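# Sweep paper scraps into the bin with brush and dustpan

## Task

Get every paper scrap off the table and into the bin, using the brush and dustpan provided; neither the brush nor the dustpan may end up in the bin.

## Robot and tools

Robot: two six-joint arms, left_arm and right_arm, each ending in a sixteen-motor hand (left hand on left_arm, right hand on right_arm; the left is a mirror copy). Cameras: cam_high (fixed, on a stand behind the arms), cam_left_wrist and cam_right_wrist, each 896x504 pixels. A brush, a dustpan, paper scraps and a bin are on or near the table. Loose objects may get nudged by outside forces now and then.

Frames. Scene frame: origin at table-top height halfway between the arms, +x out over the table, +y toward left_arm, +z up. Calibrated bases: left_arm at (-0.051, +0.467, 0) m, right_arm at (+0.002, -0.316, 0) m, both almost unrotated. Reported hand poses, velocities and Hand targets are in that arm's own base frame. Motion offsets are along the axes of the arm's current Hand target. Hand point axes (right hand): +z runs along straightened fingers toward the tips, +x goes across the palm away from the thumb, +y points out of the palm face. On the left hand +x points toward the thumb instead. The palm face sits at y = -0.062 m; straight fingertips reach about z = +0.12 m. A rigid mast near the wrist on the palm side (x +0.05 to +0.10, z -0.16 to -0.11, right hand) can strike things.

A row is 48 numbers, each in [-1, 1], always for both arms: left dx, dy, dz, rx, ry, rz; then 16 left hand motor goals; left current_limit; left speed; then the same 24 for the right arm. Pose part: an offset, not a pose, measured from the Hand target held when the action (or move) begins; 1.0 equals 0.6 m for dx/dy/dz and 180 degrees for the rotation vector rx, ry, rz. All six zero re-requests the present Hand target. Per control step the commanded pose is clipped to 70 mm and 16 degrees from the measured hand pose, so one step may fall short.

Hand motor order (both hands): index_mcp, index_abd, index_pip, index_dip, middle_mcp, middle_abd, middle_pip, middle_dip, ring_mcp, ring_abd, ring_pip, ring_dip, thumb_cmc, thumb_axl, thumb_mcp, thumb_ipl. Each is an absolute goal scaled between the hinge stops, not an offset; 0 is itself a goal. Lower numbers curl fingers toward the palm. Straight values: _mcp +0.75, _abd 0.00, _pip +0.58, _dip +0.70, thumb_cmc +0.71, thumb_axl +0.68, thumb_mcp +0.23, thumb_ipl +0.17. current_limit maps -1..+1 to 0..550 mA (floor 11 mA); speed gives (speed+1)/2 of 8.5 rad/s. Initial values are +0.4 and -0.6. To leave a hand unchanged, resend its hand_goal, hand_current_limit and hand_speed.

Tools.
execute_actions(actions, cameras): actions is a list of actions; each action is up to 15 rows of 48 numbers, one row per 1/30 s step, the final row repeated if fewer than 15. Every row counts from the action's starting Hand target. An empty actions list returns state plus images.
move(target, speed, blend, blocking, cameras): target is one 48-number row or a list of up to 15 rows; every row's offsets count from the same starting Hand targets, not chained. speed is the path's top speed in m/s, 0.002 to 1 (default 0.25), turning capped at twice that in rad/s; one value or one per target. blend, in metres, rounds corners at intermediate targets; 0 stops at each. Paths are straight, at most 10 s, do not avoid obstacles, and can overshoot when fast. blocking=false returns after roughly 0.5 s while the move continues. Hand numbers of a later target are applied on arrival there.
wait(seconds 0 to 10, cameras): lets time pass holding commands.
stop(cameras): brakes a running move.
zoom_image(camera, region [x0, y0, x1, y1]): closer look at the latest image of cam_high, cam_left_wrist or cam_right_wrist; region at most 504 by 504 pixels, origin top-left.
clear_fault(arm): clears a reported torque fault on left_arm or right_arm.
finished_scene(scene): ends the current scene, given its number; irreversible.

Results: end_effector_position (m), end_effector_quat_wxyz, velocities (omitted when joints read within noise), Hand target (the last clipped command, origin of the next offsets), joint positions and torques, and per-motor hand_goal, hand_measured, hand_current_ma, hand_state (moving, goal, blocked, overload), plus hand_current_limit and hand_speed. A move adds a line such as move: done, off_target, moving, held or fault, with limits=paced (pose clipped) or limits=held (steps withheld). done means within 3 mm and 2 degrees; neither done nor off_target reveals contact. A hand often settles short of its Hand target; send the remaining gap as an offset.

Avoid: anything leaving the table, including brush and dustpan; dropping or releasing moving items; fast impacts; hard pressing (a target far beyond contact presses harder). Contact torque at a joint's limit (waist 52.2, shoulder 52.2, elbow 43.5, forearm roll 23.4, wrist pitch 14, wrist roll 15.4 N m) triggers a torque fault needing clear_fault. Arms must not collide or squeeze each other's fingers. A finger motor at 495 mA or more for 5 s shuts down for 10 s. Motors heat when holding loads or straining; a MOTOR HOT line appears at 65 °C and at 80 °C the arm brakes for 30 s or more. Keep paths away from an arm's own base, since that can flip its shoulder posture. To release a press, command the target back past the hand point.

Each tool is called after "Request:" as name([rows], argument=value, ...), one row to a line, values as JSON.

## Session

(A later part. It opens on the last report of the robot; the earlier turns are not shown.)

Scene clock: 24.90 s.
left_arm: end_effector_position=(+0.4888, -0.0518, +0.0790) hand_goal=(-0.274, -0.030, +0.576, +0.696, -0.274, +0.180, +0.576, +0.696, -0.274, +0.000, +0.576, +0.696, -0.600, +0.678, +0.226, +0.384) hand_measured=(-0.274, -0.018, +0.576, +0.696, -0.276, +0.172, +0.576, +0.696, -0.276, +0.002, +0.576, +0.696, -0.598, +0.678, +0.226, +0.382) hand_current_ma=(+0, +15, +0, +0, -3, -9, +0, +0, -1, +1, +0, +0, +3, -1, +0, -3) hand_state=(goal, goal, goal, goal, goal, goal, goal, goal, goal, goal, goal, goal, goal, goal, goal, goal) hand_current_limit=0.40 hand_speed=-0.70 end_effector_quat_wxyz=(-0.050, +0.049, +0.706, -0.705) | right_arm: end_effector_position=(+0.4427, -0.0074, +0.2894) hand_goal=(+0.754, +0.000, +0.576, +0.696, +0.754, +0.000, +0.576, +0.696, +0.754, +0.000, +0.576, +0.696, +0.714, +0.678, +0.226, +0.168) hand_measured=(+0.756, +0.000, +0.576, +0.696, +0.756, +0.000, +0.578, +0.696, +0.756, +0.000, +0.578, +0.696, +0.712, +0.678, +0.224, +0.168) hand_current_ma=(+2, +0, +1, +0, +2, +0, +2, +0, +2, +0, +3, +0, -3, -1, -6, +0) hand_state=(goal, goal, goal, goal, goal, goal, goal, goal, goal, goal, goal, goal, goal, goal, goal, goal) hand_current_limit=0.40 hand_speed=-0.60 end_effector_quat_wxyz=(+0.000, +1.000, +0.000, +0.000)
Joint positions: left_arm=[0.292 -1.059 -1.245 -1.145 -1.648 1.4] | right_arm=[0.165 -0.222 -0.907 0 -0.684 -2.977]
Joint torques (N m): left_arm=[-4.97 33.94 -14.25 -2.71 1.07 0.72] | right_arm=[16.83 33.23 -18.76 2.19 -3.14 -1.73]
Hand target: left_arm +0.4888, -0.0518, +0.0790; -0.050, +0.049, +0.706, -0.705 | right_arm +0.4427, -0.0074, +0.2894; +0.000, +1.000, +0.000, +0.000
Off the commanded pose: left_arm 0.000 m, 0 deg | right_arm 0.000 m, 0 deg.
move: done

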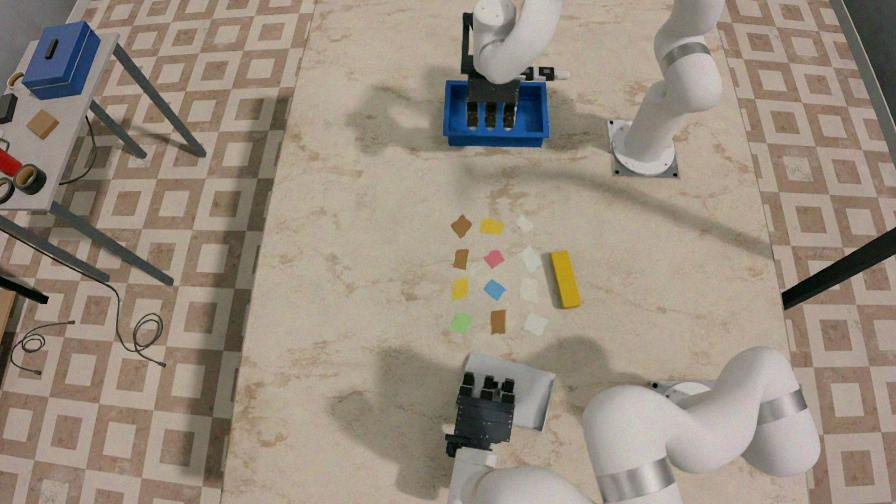

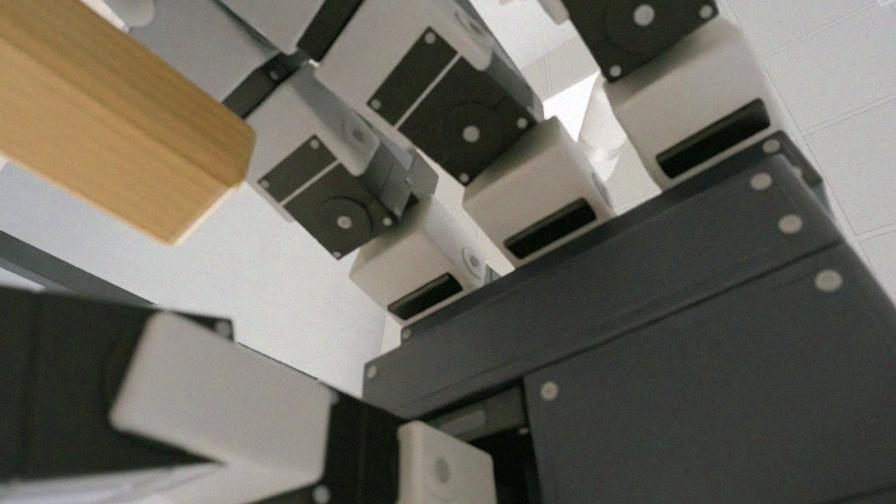

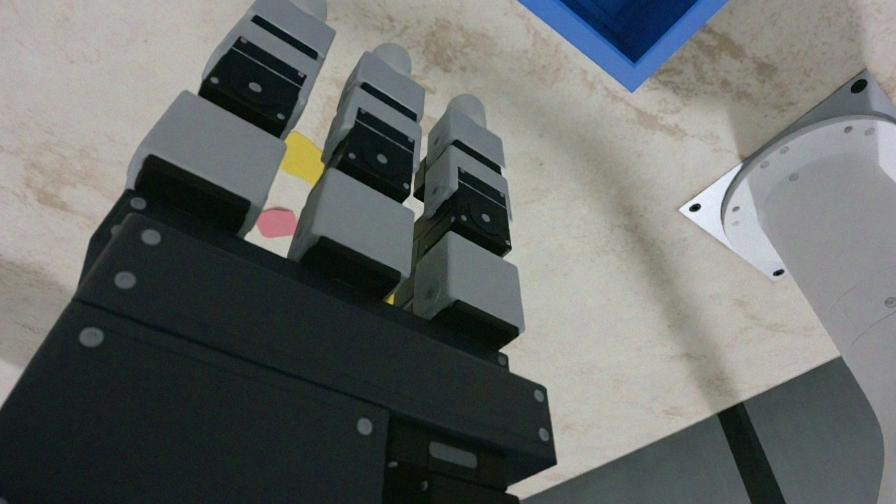

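Request:
move(target=[0,0,0,0,0,0,-0.44,-0.03,0.576,0.696,-0.44,0.18,0.576,0.696,-0.44,0,0.576,0.696,-0.6,0.678,-0.08,0.384,0,-0.85,0,0,-0.05,0,0,0,0.754,0,0.576,0.696,0.754,0,0.576,0.696,0.754,0,0.576,0.696,0.714,0.678,0.226,0.168,0.4,-0.6], speed=0.06, cameras=["all"])

Scene clock: 26.33 s.
left_arm: end_effector_position=(+0.4888, -0.0518, +0.0790) hand_goal=(-0.440, -0.030, +0.576, +0.696, -0.440, +0.180, +0.576, +0.696, -0.440, +0.000, +0.576, +0.696, -0.600, +0.678, -0.080, +0.384) hand_measured=(-0.438, -0.018, +0.576, +0.696, -0.440, +0.172, +0.576, +0.696, -0.440, +0.002, +0.576, +0.696, -0.598, +0.678, -0.070, +0.384) hand_current_ma=(+2, +15, +0, +0, +0, -9, +0, +0, +0, +1, +0, +0, +3, -1, +23, +0) hand_state=(goal, goal, goal, goal, goal, goal, goal, goal, goal, goal, goal, goal, goal, goal, goal, goal) hand_current_limit=0.00 hand_speed=-0.85 end_effector_quat_wxyz=(-0.050, +0.049, +0.706, -0.705) | right_arm: end_effector_position=(+0.4427, -0.0074, +0.3194) hand_goal=(+0.754, +0.000, +0.576, +0.696, +0.754, +0.000, +0.576, +0.696, +0.754, +0.000, +0.576, +0.696, +0.714, +0.678, +0.226, +0.168) hand_measured=(+0.756, +0.000, +0.576, +0.696, +0.756, +0.000, +0.578, +0.696, +0.756, +0.000, +0.578, +0.696, +0.712, +0.678, +0.224, +0.168) hand_current_ma=(+2, +0, +1, +0, +2, +0, +2, +0, +2, +0, +3, +0, -3, -1, -6, +0) hand_state=(goal, goal, goal, goal, goal, goal, goal, goal, goal, goal, goal, goal, goal, goal, goal, goal) hand_current_limit=0.40 hand_speed=-0.60 end_effector_quat_wxyz=(+0.000, +1.000, +0.000, +0.000)
Joint positions: left_arm=[0.292 -1.059 -1.245 -1.145 -1.648 1.4] | right_arm=[0.165 -0.182 -0.936 0 -0.753 -2.977]
Joint torques (N m): left_arm=[-5.83 33.14 -14.29 -2.68 1.01 0.75] | right_arm=[15.74 34.54 -19.54 1.84 -3 -1.71]
Hand target: left_arm +0.4888, -0.0518, +0.0790; -0.050, +0.049, +0.706, -0.705 | right_arm +0.4427, -0.0074, +0.3194; +0.000, +1.000, +0.000, +0.000
Off the commanded pose: left_arm 0.000 m, 0 deg | right_arm 0.000 m, 0 deg.
move: done

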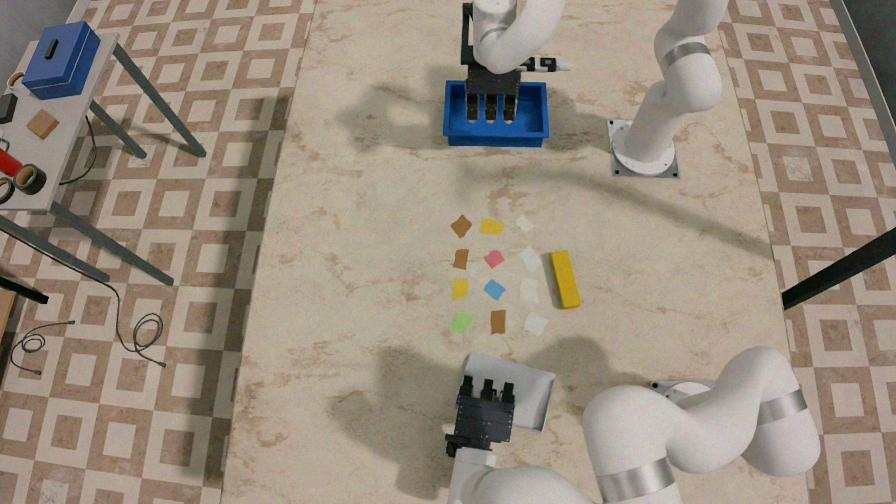

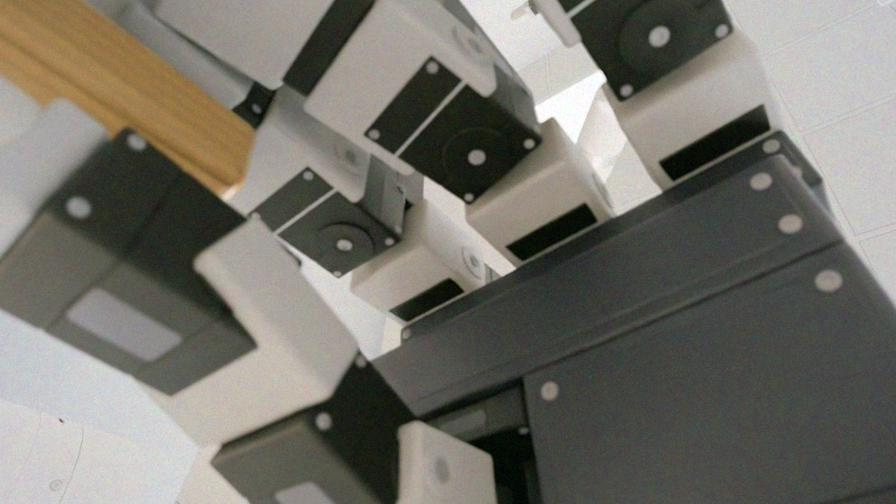

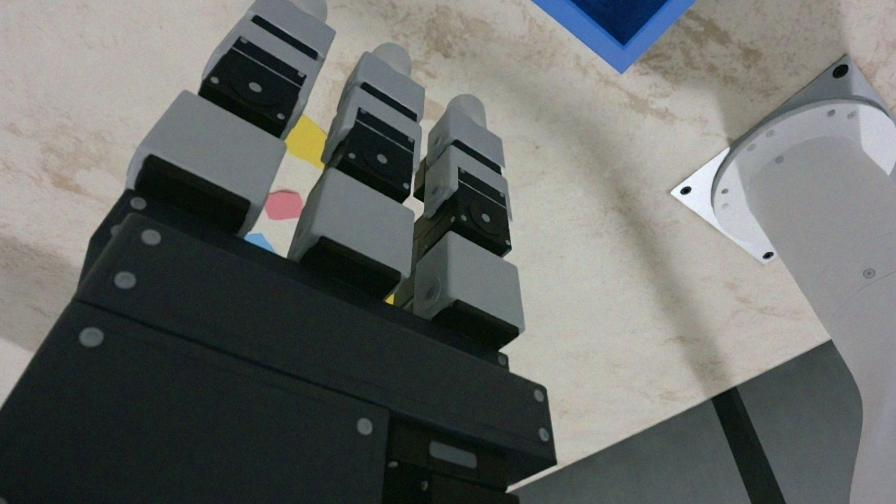

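Request:
move(target=[0,0,0,0,0,0,-0.49,-0.03,0.576,0.696,-0.49,0.18,0.576,0.696,-0.49,0,0.576,0.696,-0.6,0.678,-0.15,0.384,0,-0.85,-0.2662,-0.754,0.199,0.4183,0.3273,0.3273,0.754,0,0.576,0.696,0.754,0,0.576,0.696,0.754,0,0.576,0.696,0.714,0.678,0.226,0.168,0.4,-0.6], speed=0.22, cameras=["all"])

Scene clock: 32.47 s.
left_arm: end_effector_position=(+0.4888, -0.0518, +0.0790) hand_goal=(-0.490, -0.030, +0.576, +0.696, -0.490, +0.180, +0.576, +0.696, -0.490, +0.000, +0.576, +0.696, -0.600, +0.678, -0.150, +0.384) hand_measured=(-0.482, -0.018, +0.580, +0.698, -0.488, +0.172, +0.576, +0.696, -0.488, +0.002, +0.576, +0.696, -0.598, +0.678, -0.100, +0.392) hand_current_ma=(+12, +15, +4, +1, +2, -9, +0, +0, +1, +1, +0, +0, +1, -1, +182, +15) hand_state=(goal, goal, goal, goal, goal, goal, goal, goal, goal, goal, goal, goal, goal, goal, blocked, goal) hand_current_limit=0.00 hand_speed=-0.85 end_effector_quat_wxyz=(-0.050, +0.049, +0.706, -0.705) | right_arm: end_effector_position=(+0.2827, +0.4448, +0.1999) hand_goal=(+0.754, +0.000, +0.576, +0.696, +0.754, +0.000, +0.576, +0.696, +0.754, +0.000, +0.576, +0.696, +0.714, +0.678, +0.226, +0.168) hand_measured=(+0.746, +0.000, +0.576, +0.696, +0.746, +0.000, +0.576, +0.696, +0.746, +0.000, +0.576, +0.696, +0.708, +0.678, +0.224, +0.168) hand_current_ma=(-18, +0, +0, +0, -17, +0, +0, +0, -16, +0, +0, +0, -13, -1, -5, +0) hand_state=(goal, goal, goal, goal, goal, goal, goal, goal, goal, goal, goal, goal, goal, goal, goal, goal) hand_current_limit=0.40 hand_speed=-0.60 end_effector_quat_wxyz=(+0.557, -0.557, +0.435, -0.436)
Joint positions: left_arm=[0.292 -1.059 -1.245 -1.145 -1.648 1.4] | right_arm=[1.372 -0.534 -0.602 1.128 1.542 -1.632]
Joint torques (N m): left_arm=[-1.97 34.3 -13.25 -2.28 0.14 0.76] | right_arm=[17.15 10.91 -13.76 3.09 4.77 1.78]
Hand target: left_arm +0.4888, -0.0518, +0.0790; -0.050, +0.049, +0.706, -0.705 | right_arm +0.2826, +0.4449, +0.1999; +0.557, -0.557, +0.435, -0.436
Off the commanded pose: left_arm 0.000 m, 0 deg | right_arm 0.000 m, 0 deg.
move: done; limits=paced

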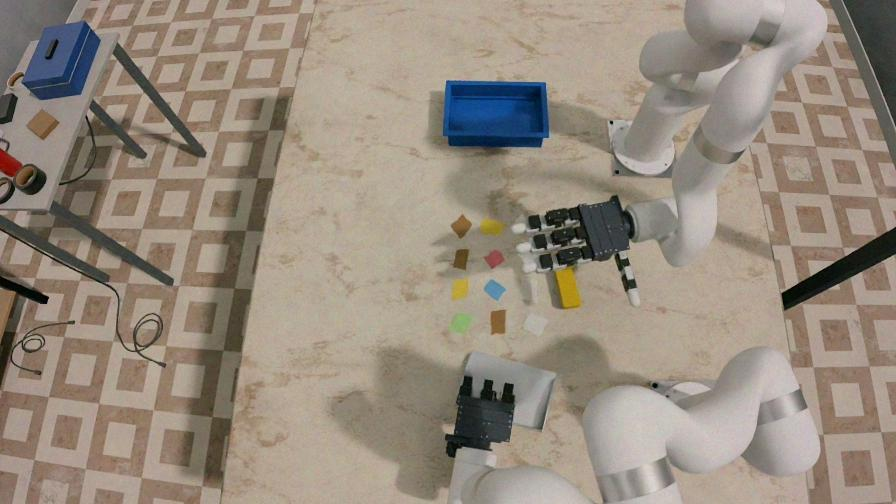

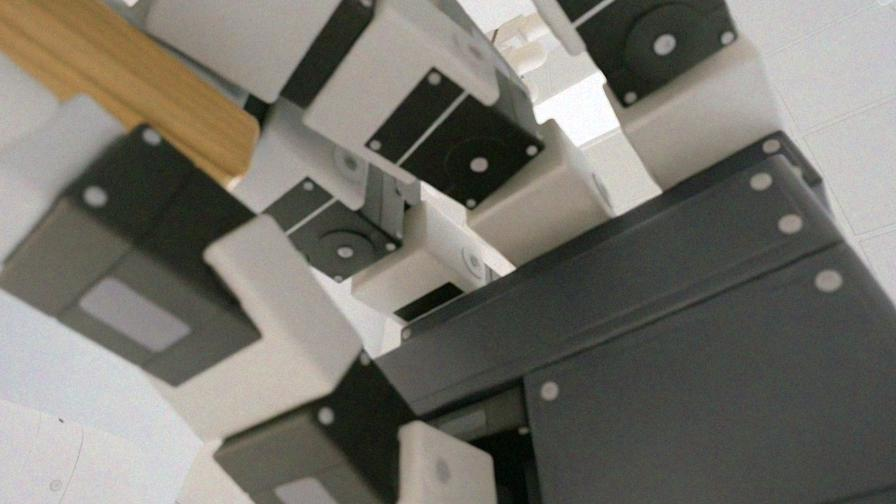

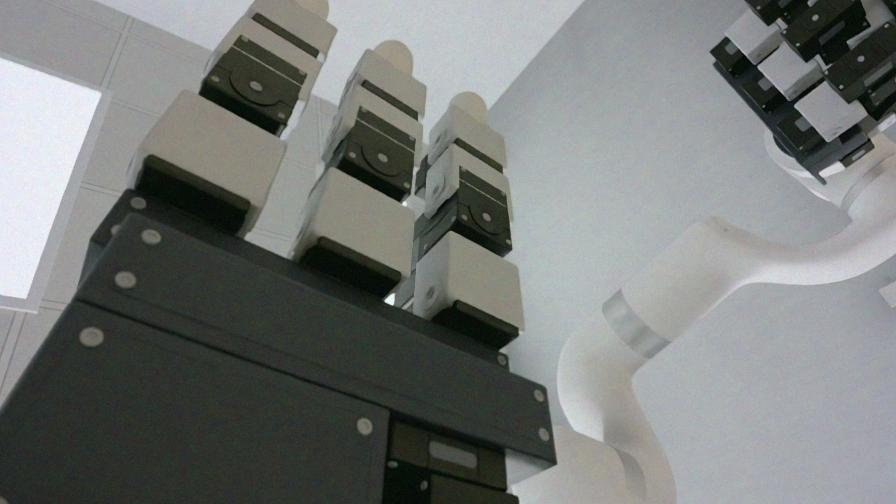

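Request:
move(target=[0,0,0,0,0,0,-0.56,-0.03,0.576,0.696,-0.56,0.18,0.576,0.696,-0.5,0,0.576,0.696,-0.6,0.678,-0.25,0.384,0,-0.85,0,0,0,0,0,0,-0.41,0,0.576,0.696,-0.41,0,0.576,0.696,-0.41,0,0.576,0.696,-0.571,0.678,0.226,0.168,0.4,-0.6], speed=0.22, cameras=["all"])

Scene clock: 34.17 s.
left_arm: end_effector_position=(+0.4888, -0.0518, +0.0790) hand_goal=(-0.560, -0.030, +0.576, +0.696, -0.560, +0.180, +0.576, +0.696, -0.500, +0.000, +0.576, +0.696, -0.600, +0.678, -0.250, +0.384) hand_measured=(-0.492, -0.018, +0.590, +0.700, -0.508, +0.166, +0.590, +0.698, -0.498, +0.002, +0.576, +0.696, -0.598, +0.678, -0.104, +0.396) hand_current_ma=(+208, +15, +22, +6, +146, -18, +20, +1, +1, +1, +0, +0, +1, +0, +275, +29) hand_state=(blocked, goal, goal, goal, blocked, goal, goal, goal, goal, goal, goal, goal, goal, goal, blocked, goal) hand_current_limit=0.00 hand_speed=-0.85 end_effector_quat_wxyz=(-0.050, +0.049, +0.706, -0.705) | right_arm: end_effector_position=(+0.2827, +0.4449, +0.1999) hand_goal=(-0.410, +0.000, +0.576, +0.696, -0.410, +0.000, +0.576, +0.696, -0.410, +0.000, +0.576, +0.696, -0.570, +0.678, +0.226, +0.168) hand_measured=(-0.410, +0.000, +0.576, +0.696, -0.410, +0.000, +0.576, +0.696, -0.410, +0.000, +0.576, +0.696, -0.568, +0.678, +0.224, +0.168) hand_current_ma=(+0, +0, +0, +0, +0, +0, +0, +0, +0, +0, +0, +0, +3, -1, -5, +0) hand_state=(goal, goal, goal, goal, goal, goal, goal, goal, goal, goal, goal, goal, goal, goal, goal, goal) hand_current_limit=0.40 hand_speed=-0.60 end_effector_quat_wxyz=(+0.557, -0.557, +0.435, -0.436)
Joint positions: left_arm=[0.292 -1.059 -1.245 -1.145 -1.648 1.4] | right_arm=[1.372 -0.534 -0.602 1.129 1.542 -1.632]
Joint torques (N m): left_arm=[-1.75 32.56 -12.37 -2.33 -0.12 0.71] | right_arm=[15.9 12.05 -11.63 3.27 2.6 1.42]
Hand target: left_arm +0.4888, -0.0518, +0.0790; -0.050, +0.049, +0.706, -0.705 | right_arm +0.2826, +0.4449, +0.1999; +0.557, -0.557, +0.435, -0.436
Off the commanded pose: left_arm 0.000 m, 0 deg | right_arm 0.000 m, 0 deg.
move: done

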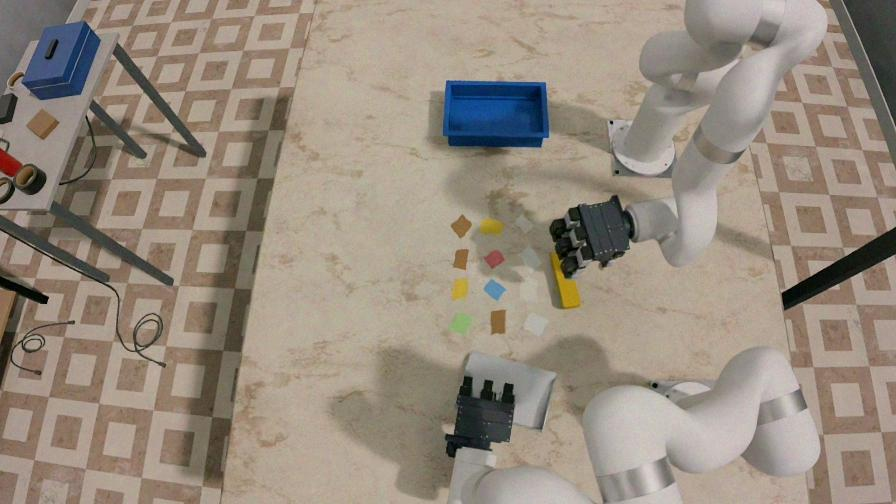

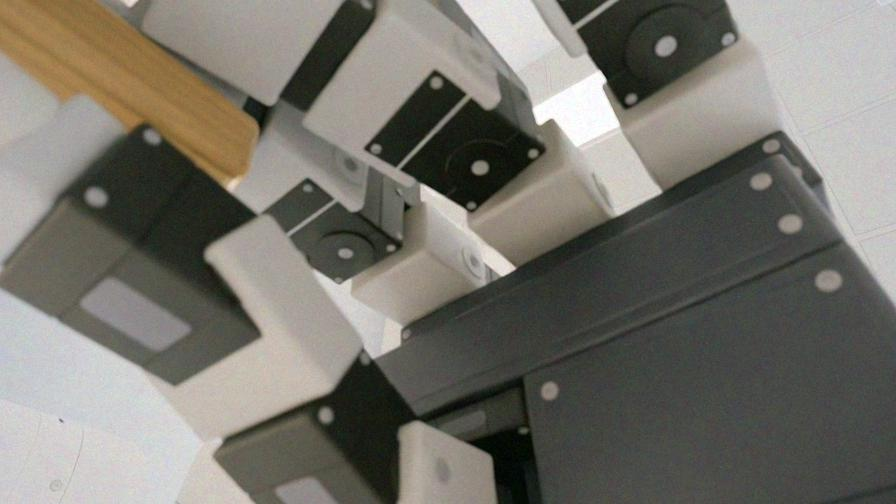

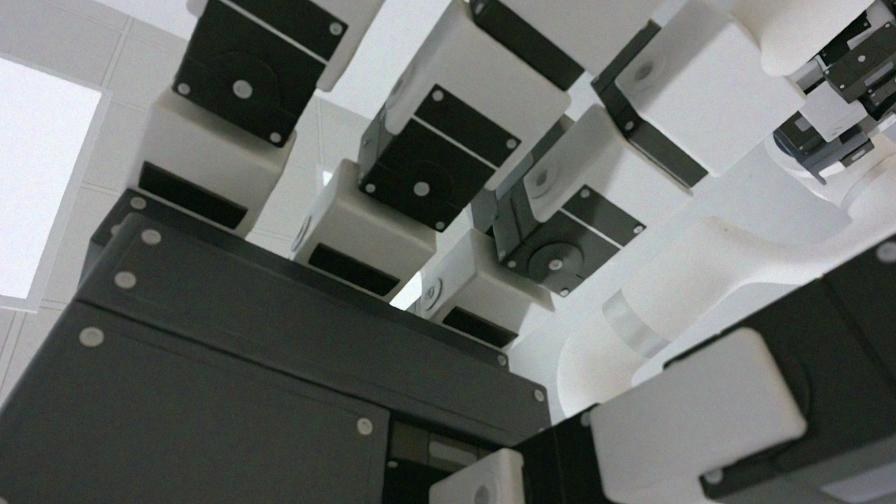

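Request:
move(target=[0,0,0,0,0,0,-0.62,-0.03,0.576,0.696,-0.62,0.18,0.576,0.696,-0.5,0,0.576,0.696,-0.6,0.678,-0.4,0.384,0.75,-0.85,0,0.125,0,0,0,0,-0.41,0,0.576,0.696,-0.41,0,0.576,0.696,-0.41,0,0.576,0.696,-0.571,0.678,0.226,0.168,0.4,-0.6], speed=0.1, cameras=["all"])

Request:
zoom_image(camera="cam_high", region=[530, 190, 670, 320])

Scene clock: 35.77 s.
left_arm: end_effector_position=(+0.4888, -0.0518, +0.0790) hand_goal=(-0.620, -0.030, +0.576, +0.696, -0.620, +0.180, +0.576, +0.696, -0.500, +0.000, +0.576, +0.696, -0.600, +0.678, -0.400, +0.384) hand_measured=(-0.502, -0.016, +0.600, +0.702, -0.596, +0.150, +0.590, +0.698, -0.498, +0.002, +0.576, +0.696, -0.594, +0.678, -0.108, +0.404) hand_current_ma=(+443, +18, +45, +6, +54, -52, +23, +2, +1, +1, +0, +0, +6, +0, +481, +54) hand_state=(blocked, goal, blocked, goal, blocked, blocked, goal, goal, goal, goal, goal, goal, goal, goal, blocked, goal) hand_current_limit=0.75 hand_speed=-0.85 end_effector_quat_wxyz=(-0.050, +0.049, +0.706, -0.705) | right_arm: end_effector_position=(+0.2826, +0.4449, +0.1249) hand_goal=(-0.410, +0.000, +0.576, +0.696, -0.410, +0.000, +0.576, +0.696, -0.410, +0.000, +0.576, +0.696, -0.570, +0.678, +0.226, +0.168) hand_measured=(-0.410, +0.000, +0.576, +0.696, -0.410, +0.000, +0.576, +0.696, -0.410, +0.000, +0.576, +0.696, -0.568, +0.678, +0.224, +0.168) hand_current_ma=(+0, +0, +0, +0, +0, +0, +0, +0, +0, +0, +0, +0, +3, -1, -5, +0) hand_state=(goal, goal, goal, goal, goal, goal, goal, goal, goal, goal, goal, goal, goal, goal, goal, goal) hand_current_limit=0.40 hand_speed=-0.60 end_effector_quat_wxyz=(+0.557, -0.557, +0.435, -0.436)
Joint positions: left_arm=[0.292 -1.059 -1.245 -1.145 -1.648 1.4] | right_arm=[1.372 -0.756 -0.662 1.129 1.611 -1.487]
Joint torques (N m): left_arm=[0.19 33.68 -12.37 -1.77 -0.24 0.64] | right_arm=[-8.03 16.52 -11.74 3.46 4.55 1.8]
Hand target: left_arm +0.4888, -0.0518, +0.0790; -0.050, +0.049, +0.706, -0.705 | right_arm +0.2827, +0.4448, +0.1249; +0.557, -0.557, +0.435, -0.436
Off the commanded pose: left_arm 0.000 m, 0 deg | right_arm 0.000 m, 0 deg.
move: done

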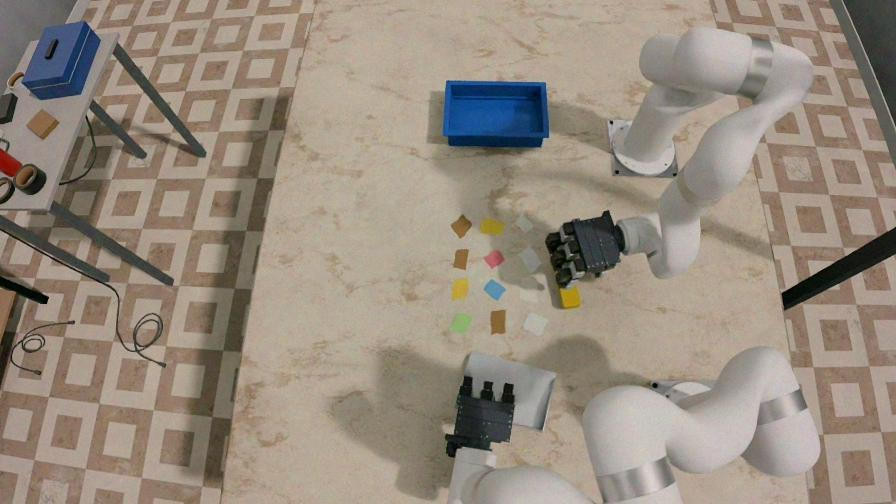

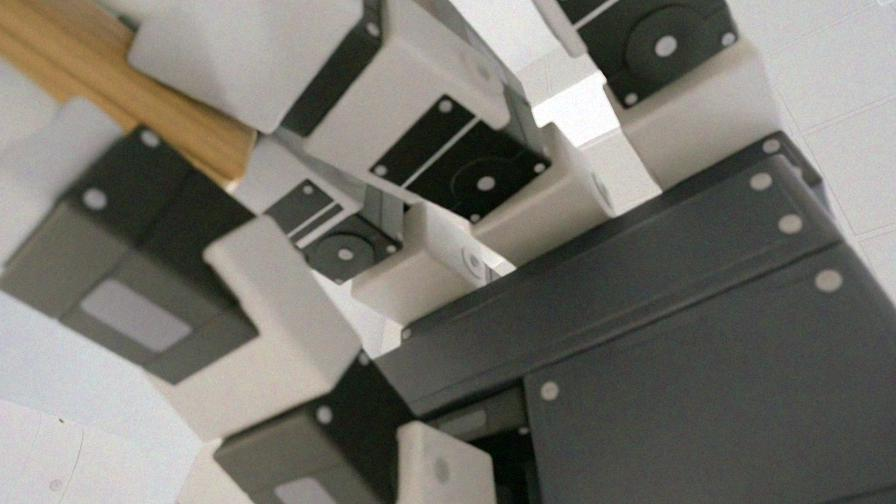

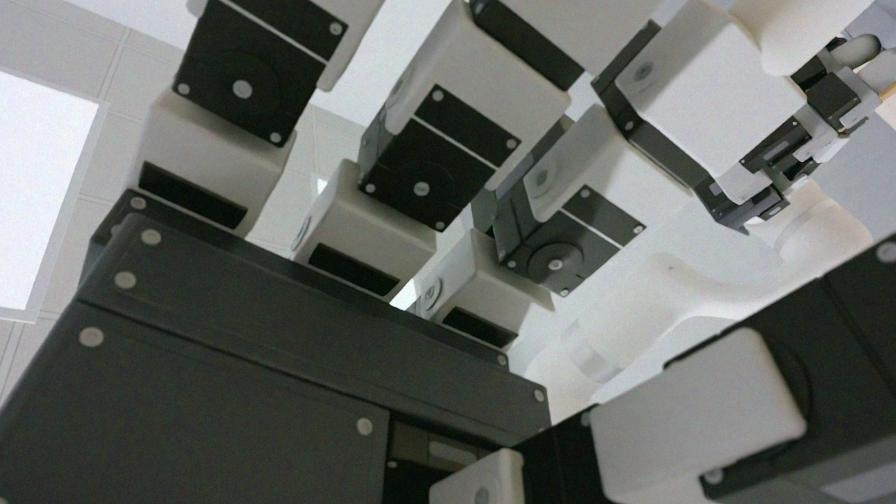

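Scaled by 3.600 from the camera's 896x504 image, which has a finer 1280x720 frame.

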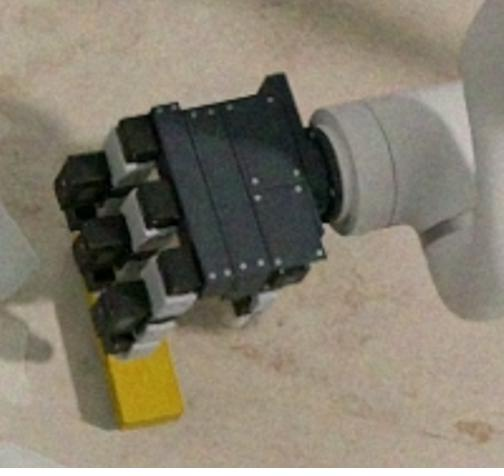

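Request:
move([
  [0,0,0,0,0,0,-0.42,-0.03,0.576,0.696,-0.42,0.18,0.576,0.696,-0.42,0,0.576,0.696,-0.6,0.678,0.0,0.384,0.3,-0.7,0,0,0,0,0,0,-0.41,0,0.576,0.696,-0.41,0,0.576,0.696,-0.41,0,0.576,0.696,-0.571,0.678,0.226,0.168,0.4,-0.6],
  [0.0117,0,0,0,0,0,-0.42,-0.03,0.576,0.696,-0.42,0.18,0.576,0.696,-0.42,0,0.576,0.696,-0.6,0.678,0.0,0.384,0.3,-0.7,0,0.0417,0,0,0,0,-0.41,0,0.576,0.696,-0.41,0,0.576,0.696,-0.41,0,0.576,0.696,-0.571,0.678,0.226,0.168,0.4,-0.6],
], speed=0.06, cameras=["all"])

Request:
zoom_image(camera="cam_high", region=[530, 190, 670, 320])

Request:
zoom_image(camera="cam_high", region=[430, 340, 570, 470])

Scene clock: 37.77 s.
left_arm: end_effector_position=(+0.4818, -0.0508, +0.0790) hand_goal=(-0.420, -0.030, +0.576, +0.696, -0.420, +0.180, +0.576, +0.696, -0.420, +0.000, +0.576, +0.696, -0.600, +0.678, +0.000, +0.384) hand_measured=(-0.422, -0.022, +0.580, +0.700, -0.428, +0.166, +0.578, +0.698, -0.426, +0.002, +0.576, +0.696, -0.598, +0.678, -0.002, +0.386) hand_current_ma=(-3, +8, +4, +4, -12, -18, +1, +2, -7, +1, +0, +0, +2, +0, -1, +2) hand_state=(goal, goal, goal, goal, goal, goal, goal, goal, goal, goal, goal, goal, goal, goal, goal, goal) hand_current_limit=0.30 hand_speed=-0.70 end_effector_quat_wxyz=(-0.050, +0.049, +0.706, -0.705) | right_arm: end_effector_position=(+0.2827, +0.4448, +0.0999) hand_goal=(-0.410, +0.000, +0.576, +0.696, -0.410, +0.000, +0.576, +0.696, -0.410, +0.000, +0.576, +0.696, -0.570, +0.678, +0.226, +0.168) hand_measured=(-0.410, +0.000, +0.576, +0.696, -0.410, +0.000, +0.576, +0.696, -0.410, +0.000, +0.576, +0.696, -0.568, +0.678, +0.224, +0.168) hand_current_ma=(+0, +0, +0, +0, +0, +0, +0, +0, +0, +0, +0, +0, +3, -1, -5, +0) hand_state=(goal, goal, goal, goal, goal, goal, goal, goal, goal, goal, goal, goal, goal, goal, goal, goal) hand_current_limit=0.40 hand_speed=-0.60 end_effector_quat_wxyz=(+0.557, -0.557, +0.435, -0.436)
Joint positions: left_arm=[0.297 -1.051 -1.224 -1.139 -1.644 1.411] | right_arm=[1.372 -0.829 -0.69 1.131 1.631 -1.445]
Joint torques (N m): left_arm=[6.55 64.05 -2.12 2.3 1.2 0.78] | right_arm=[-16.27 14.86 -10.67 3.33 4.57 1.64]
Hand target: left_arm +0.4818, -0.0508, +0.0790; -0.050, +0.049, +0.706, -0.705 | right_arm +0.2827, +0.4448, +0.0998; +0.557, -0.557, +0.435, -0.436
Off the commanded pose: left_arm 0.000 m, 0 deg | right_arm 0.000 m, 0 deg.
move: done

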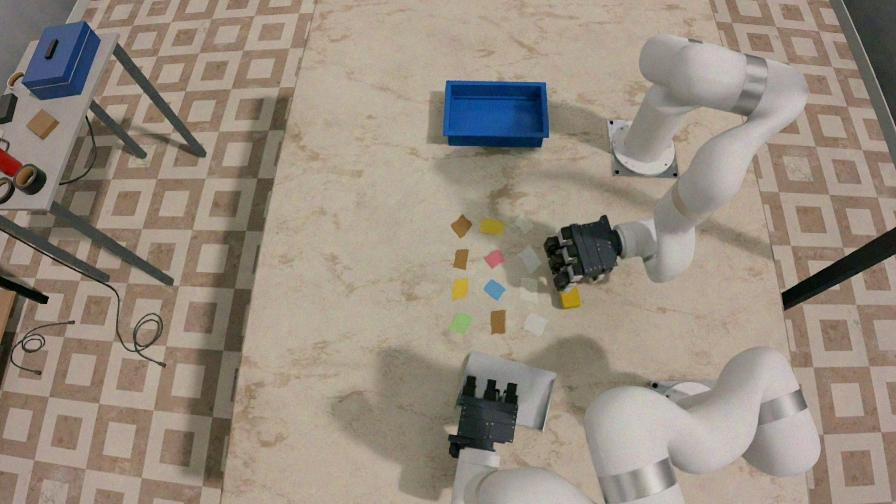

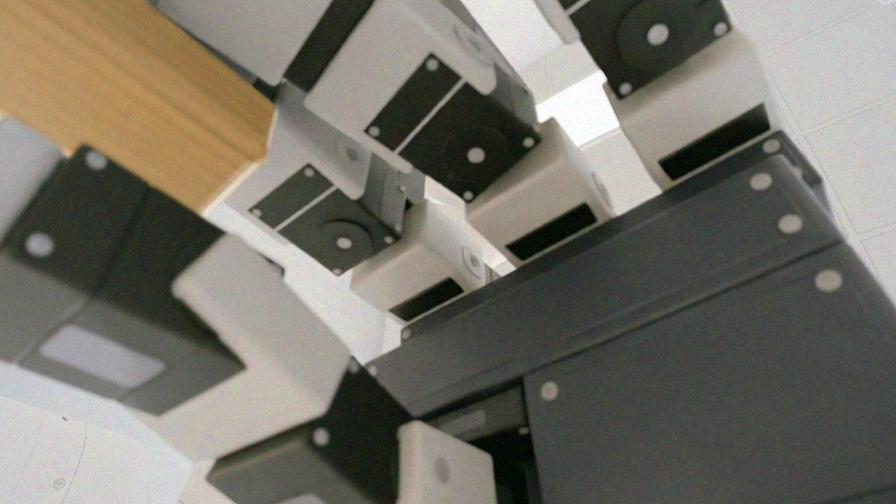

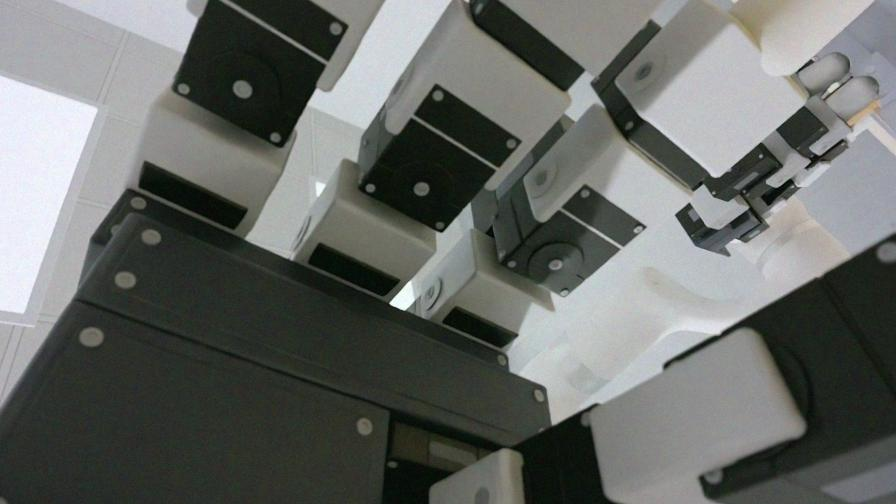

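Scaled by 3.600 from the camera's 896x504 image, which has a finer 1280x720 frame.

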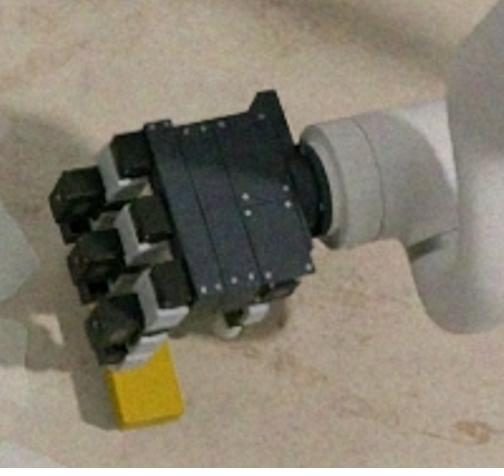

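Scaled by 3.600 from the camera's 896x504 image, which has a finer 1280x720 frame.

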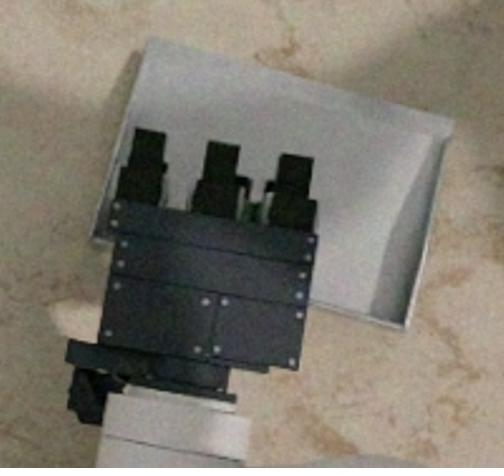

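Request:
move([
  [0,0,0,0,0,0,-0.49,-0.03,0.576,0.696,-0.49,0.18,0.576,0.696,-0.49,0,0.576,0.696,-0.6,0.678,-0.12,0.384,0,-0.85,0,0.0415,0,0,0,0,-0.41,0,0.576,0.696,-0.41,0,0.576,0.696,-0.41,0,0.576,0.696,-0.571,0.678,0.226,0.168,0.4,-0.6],
  [0,0,0,0,0,0,-0.56,-0.03,0.576,0.696,-0.56,0.18,0.576,0.696,-0.5,0,0.576,0.696,-0.6,0.678,-0.25,0.384,0,-0.85,0,0.0415,0,0,0,0,-0.41,0,0.576,0.696,-0.41,0,0.576,0.696,-0.41,0,0.576,0.696,-0.571,0.678,0.226,0.168,0.4,-0.6],
], speed=0.04, cameras=["all"])

Request:
zoom_image(camera="cam_high", region=[530, 190, 670, 320])

Scene clock: 39.90 s.
left_arm: end_effector_position=(+0.4818, -0.0508, +0.0790) hand_goal=(-0.560, -0.030, +0.576, +0.696, -0.560, +0.180, +0.576, +0.696, -0.500, +0.000, +0.576, +0.696, -0.600, +0.678, -0.250, +0.384) hand_measured=(-0.498, -0.022, +0.590, +0.702, -0.498, +0.166, +0.592, +0.702, -0.498, +0.002, +0.576, +0.696, -0.598, +0.678, -0.094, +0.396) hand_current_ma=(+182, +8, +23, +8, +181, -18, +29, +6, +1, +1, +0, +0, +2, +0, +275, +26) hand_state=(blocked, goal, goal, goal, blocked, goal, goal, goal, goal, goal, goal, goal, goal, goal, blocked, goal) hand_current_limit=0.00 hand_speed=-0.85 end_effector_quat_wxyz=(-0.050, +0.049, +0.706, -0.705) | right_arm: end_effector_position=(+0.2827, +0.4448, +0.0749) hand_goal=(-0.410, +0.000, +0.576, +0.696, -0.410, +0.000, +0.576, +0.696, -0.410, +0.000, +0.576, +0.696, -0.570, +0.678, +0.226, +0.168) hand_measured=(-0.408, -0.002, +0.578, +0.698, -0.410, -0.002, +0.578, +0.698, -0.410, -0.002, +0.578, +0.698, -0.568, +0.678, +0.224, +0.168) hand_current_ma=(+2, -4, +4, +5, +1, -4, +3, +4, +1, -4, +3, +5, +3, -1, -4, +0) hand_state=(goal, goal, goal, goal, goal, goal, goal, goal, goal, goal, goal, goal, goal, goal, goal, goal) hand_current_limit=0.40 hand_speed=-0.60 end_effector_quat_wxyz=(+0.557, -0.557, +0.435, -0.436)
Joint positions: left_arm=[0.297 -1.051 -1.224 -1.139 -1.644 1.411] | right_arm=[1.371 -0.902 -0.722 1.134 1.648 -1.408]
Joint torques (N m): left_arm=[4.68 62.16 -1.86 2.26 0.73 0.71] | right_arm=[-10.62 16.22 -9.35 3.28 4.44 1.66]
Hand target: left_arm +0.4818, -0.0508, +0.0790; -0.050, +0.049, +0.706, -0.705 | right_arm +0.2827, +0.4448, +0.0749; +0.557, -0.557, +0.435, -0.436
Off the commanded pose: left_arm 0.000 m, 0 deg | right_arm 0.000 m, 0 deg.
move: done

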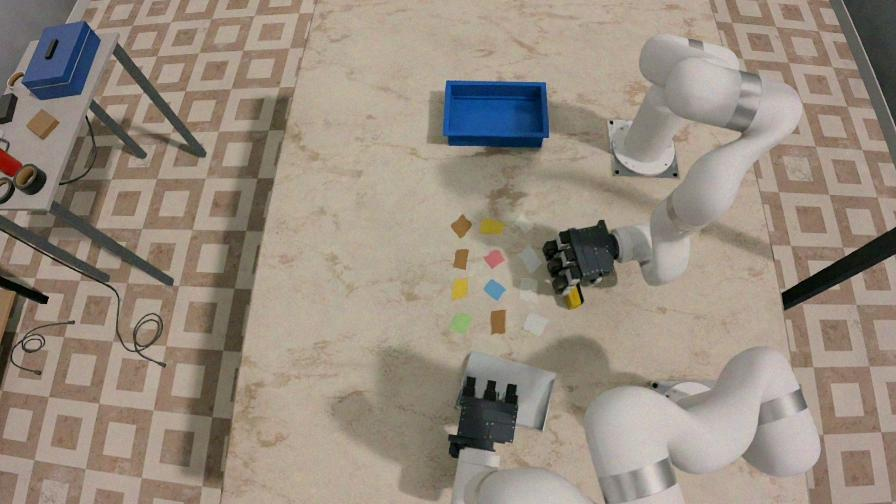

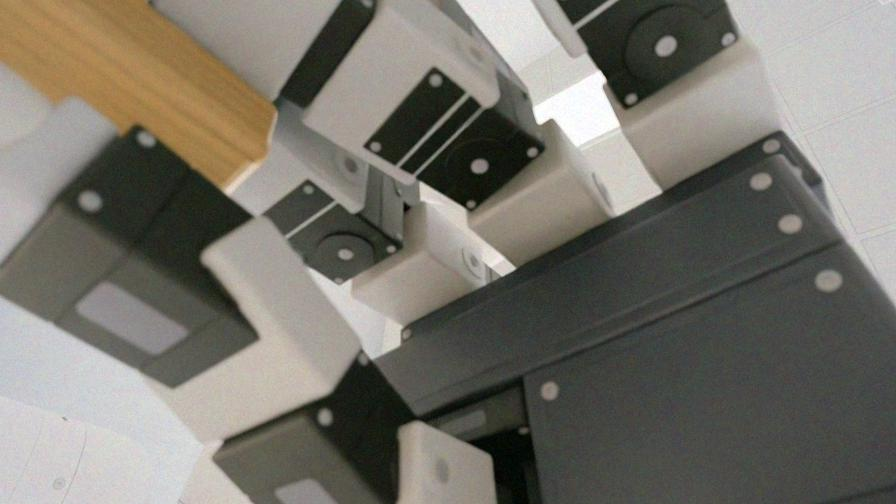

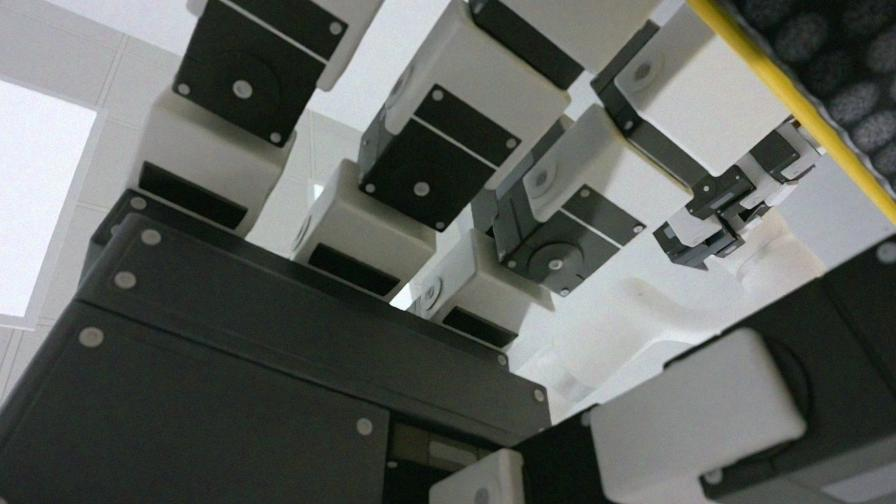

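Scaled by 3.600 from the camera's 896x504 image, which has a finer 1280x720 frame.

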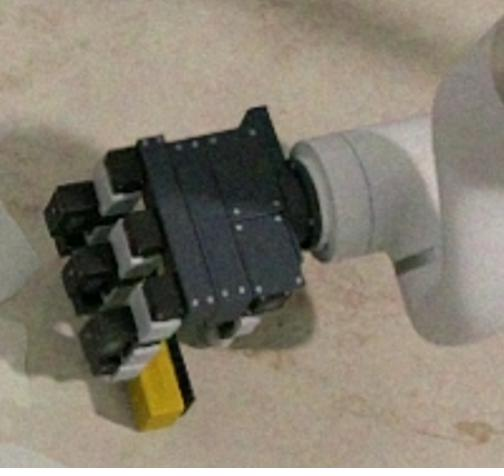

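Request:
move(target=[0,0,0,0,0,0,-0.6,-0.03,0.576,0.696,-0.6,0.18,0.576,0.696,-0.5,0,0.576,0.696,-0.6,0.678,-0.33,0.384,0.4,-0.85,0,-0.0415,0,0,0,0,-0.41,0,0.576,0.696,-0.41,0,0.576,0.696,-0.41,0,0.576,0.696,-0.571,0.678,0.226,0.168,0.4,-0.6], speed=0.03, cameras=["all"])

Request:
zoom_image(camera="cam_high", region=[530, 190, 670, 320])

Scene clock: 41.50 s.
left_arm: end_effector_position=(+0.4818, -0.0508, +0.0790) hand_goal=(-0.600, -0.030, +0.576, +0.696, -0.600, +0.180, +0.576, +0.696, -0.500, +0.000, +0.576, +0.696, -0.600, +0.678, -0.330, +0.384) hand_measured=(-0.510, -0.022, +0.598, +0.706, -0.510, +0.166, +0.602, +0.702, -0.498, +0.002, +0.576, +0.696, -0.598, +0.678, -0.094, +0.402) hand_current_ma=(+307, +8, +41, +16, +305, -18, +51, +8, +1, +1, +0, +0, +2, +0, +385, +45) hand_state=(blocked, goal, blocked, goal, blocked, goal, blocked, goal, goal, goal, goal, goal, goal, goal, blocked, goal) hand_current_limit=0.40 hand_speed=-0.85 end_effector_quat_wxyz=(-0.050, +0.049, +0.706, -0.705) | right_arm: end_effector_position=(+0.2827, +0.4448, +0.0998) hand_goal=(-0.410, +0.000, +0.576, +0.696, -0.410, +0.000, +0.576, +0.696, -0.410, +0.000, +0.576, +0.696, -0.570, +0.678, +0.226, +0.168) hand_measured=(-0.410, -0.002, +0.578, +0.698, -0.410, -0.002, +0.578, +0.698, -0.410, -0.002, +0.578, +0.698, -0.568, +0.678, +0.224, +0.168) hand_current_ma=(+1, -4, +3, +4, +1, -4, +3, +4, +0, -4, +3, +5, +3, -1, -4, +0) hand_state=(goal, goal, goal, goal, goal, goal, goal, goal, goal, goal, goal, goal, goal, goal, goal, goal) hand_current_limit=0.40 hand_speed=-0.60 end_effector_quat_wxyz=(+0.557, -0.557, +0.435, -0.436)
Joint positions: left_arm=[0.297 -1.051 -1.224 -1.139 -1.644 1.411] | right_arm=[1.371 -0.829 -0.69 1.131 1.631 -1.445]
Joint torques (N m): left_arm=[2.35 62.31 -2.26 2.02 0.41 0.48] | right_arm=[-1.62 39.61 -1.31 -3.5 -1.26 -1.66]
Hand target: left_arm +0.4818, -0.0508, +0.0790; -0.050, +0.049, +0.706, -0.705 | right_arm +0.2827, +0.4448, +0.0998; +0.557, -0.557, +0.435, -0.436
Off the commanded pose: left_arm 0.000 m, 0 deg | right_arm 0.000 m, 0 deg.
move: done

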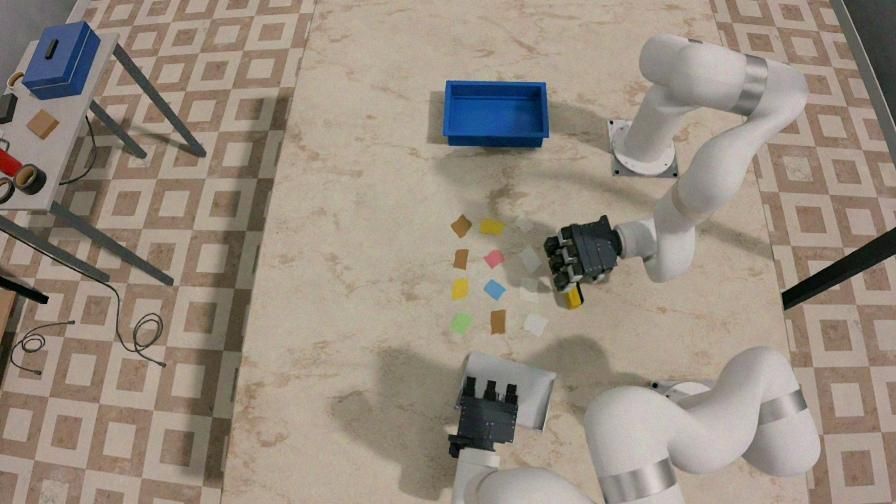

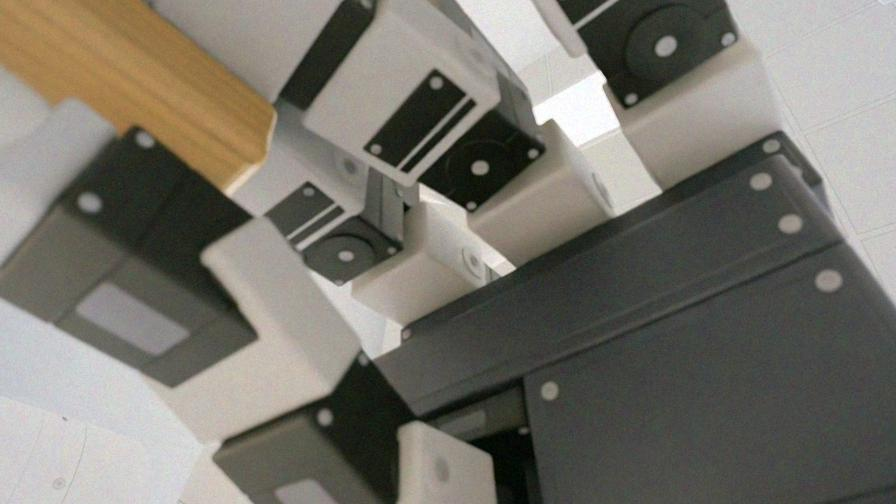

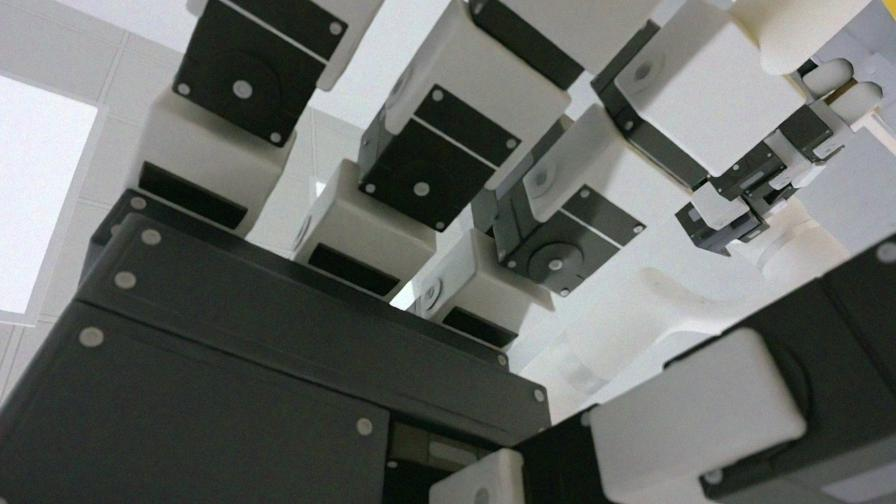

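Scaled by 3.600 from the camera's 896x504 image, which has a finer 1280x720 frame.

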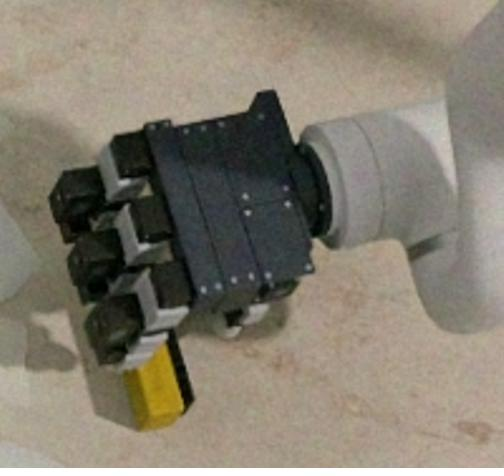

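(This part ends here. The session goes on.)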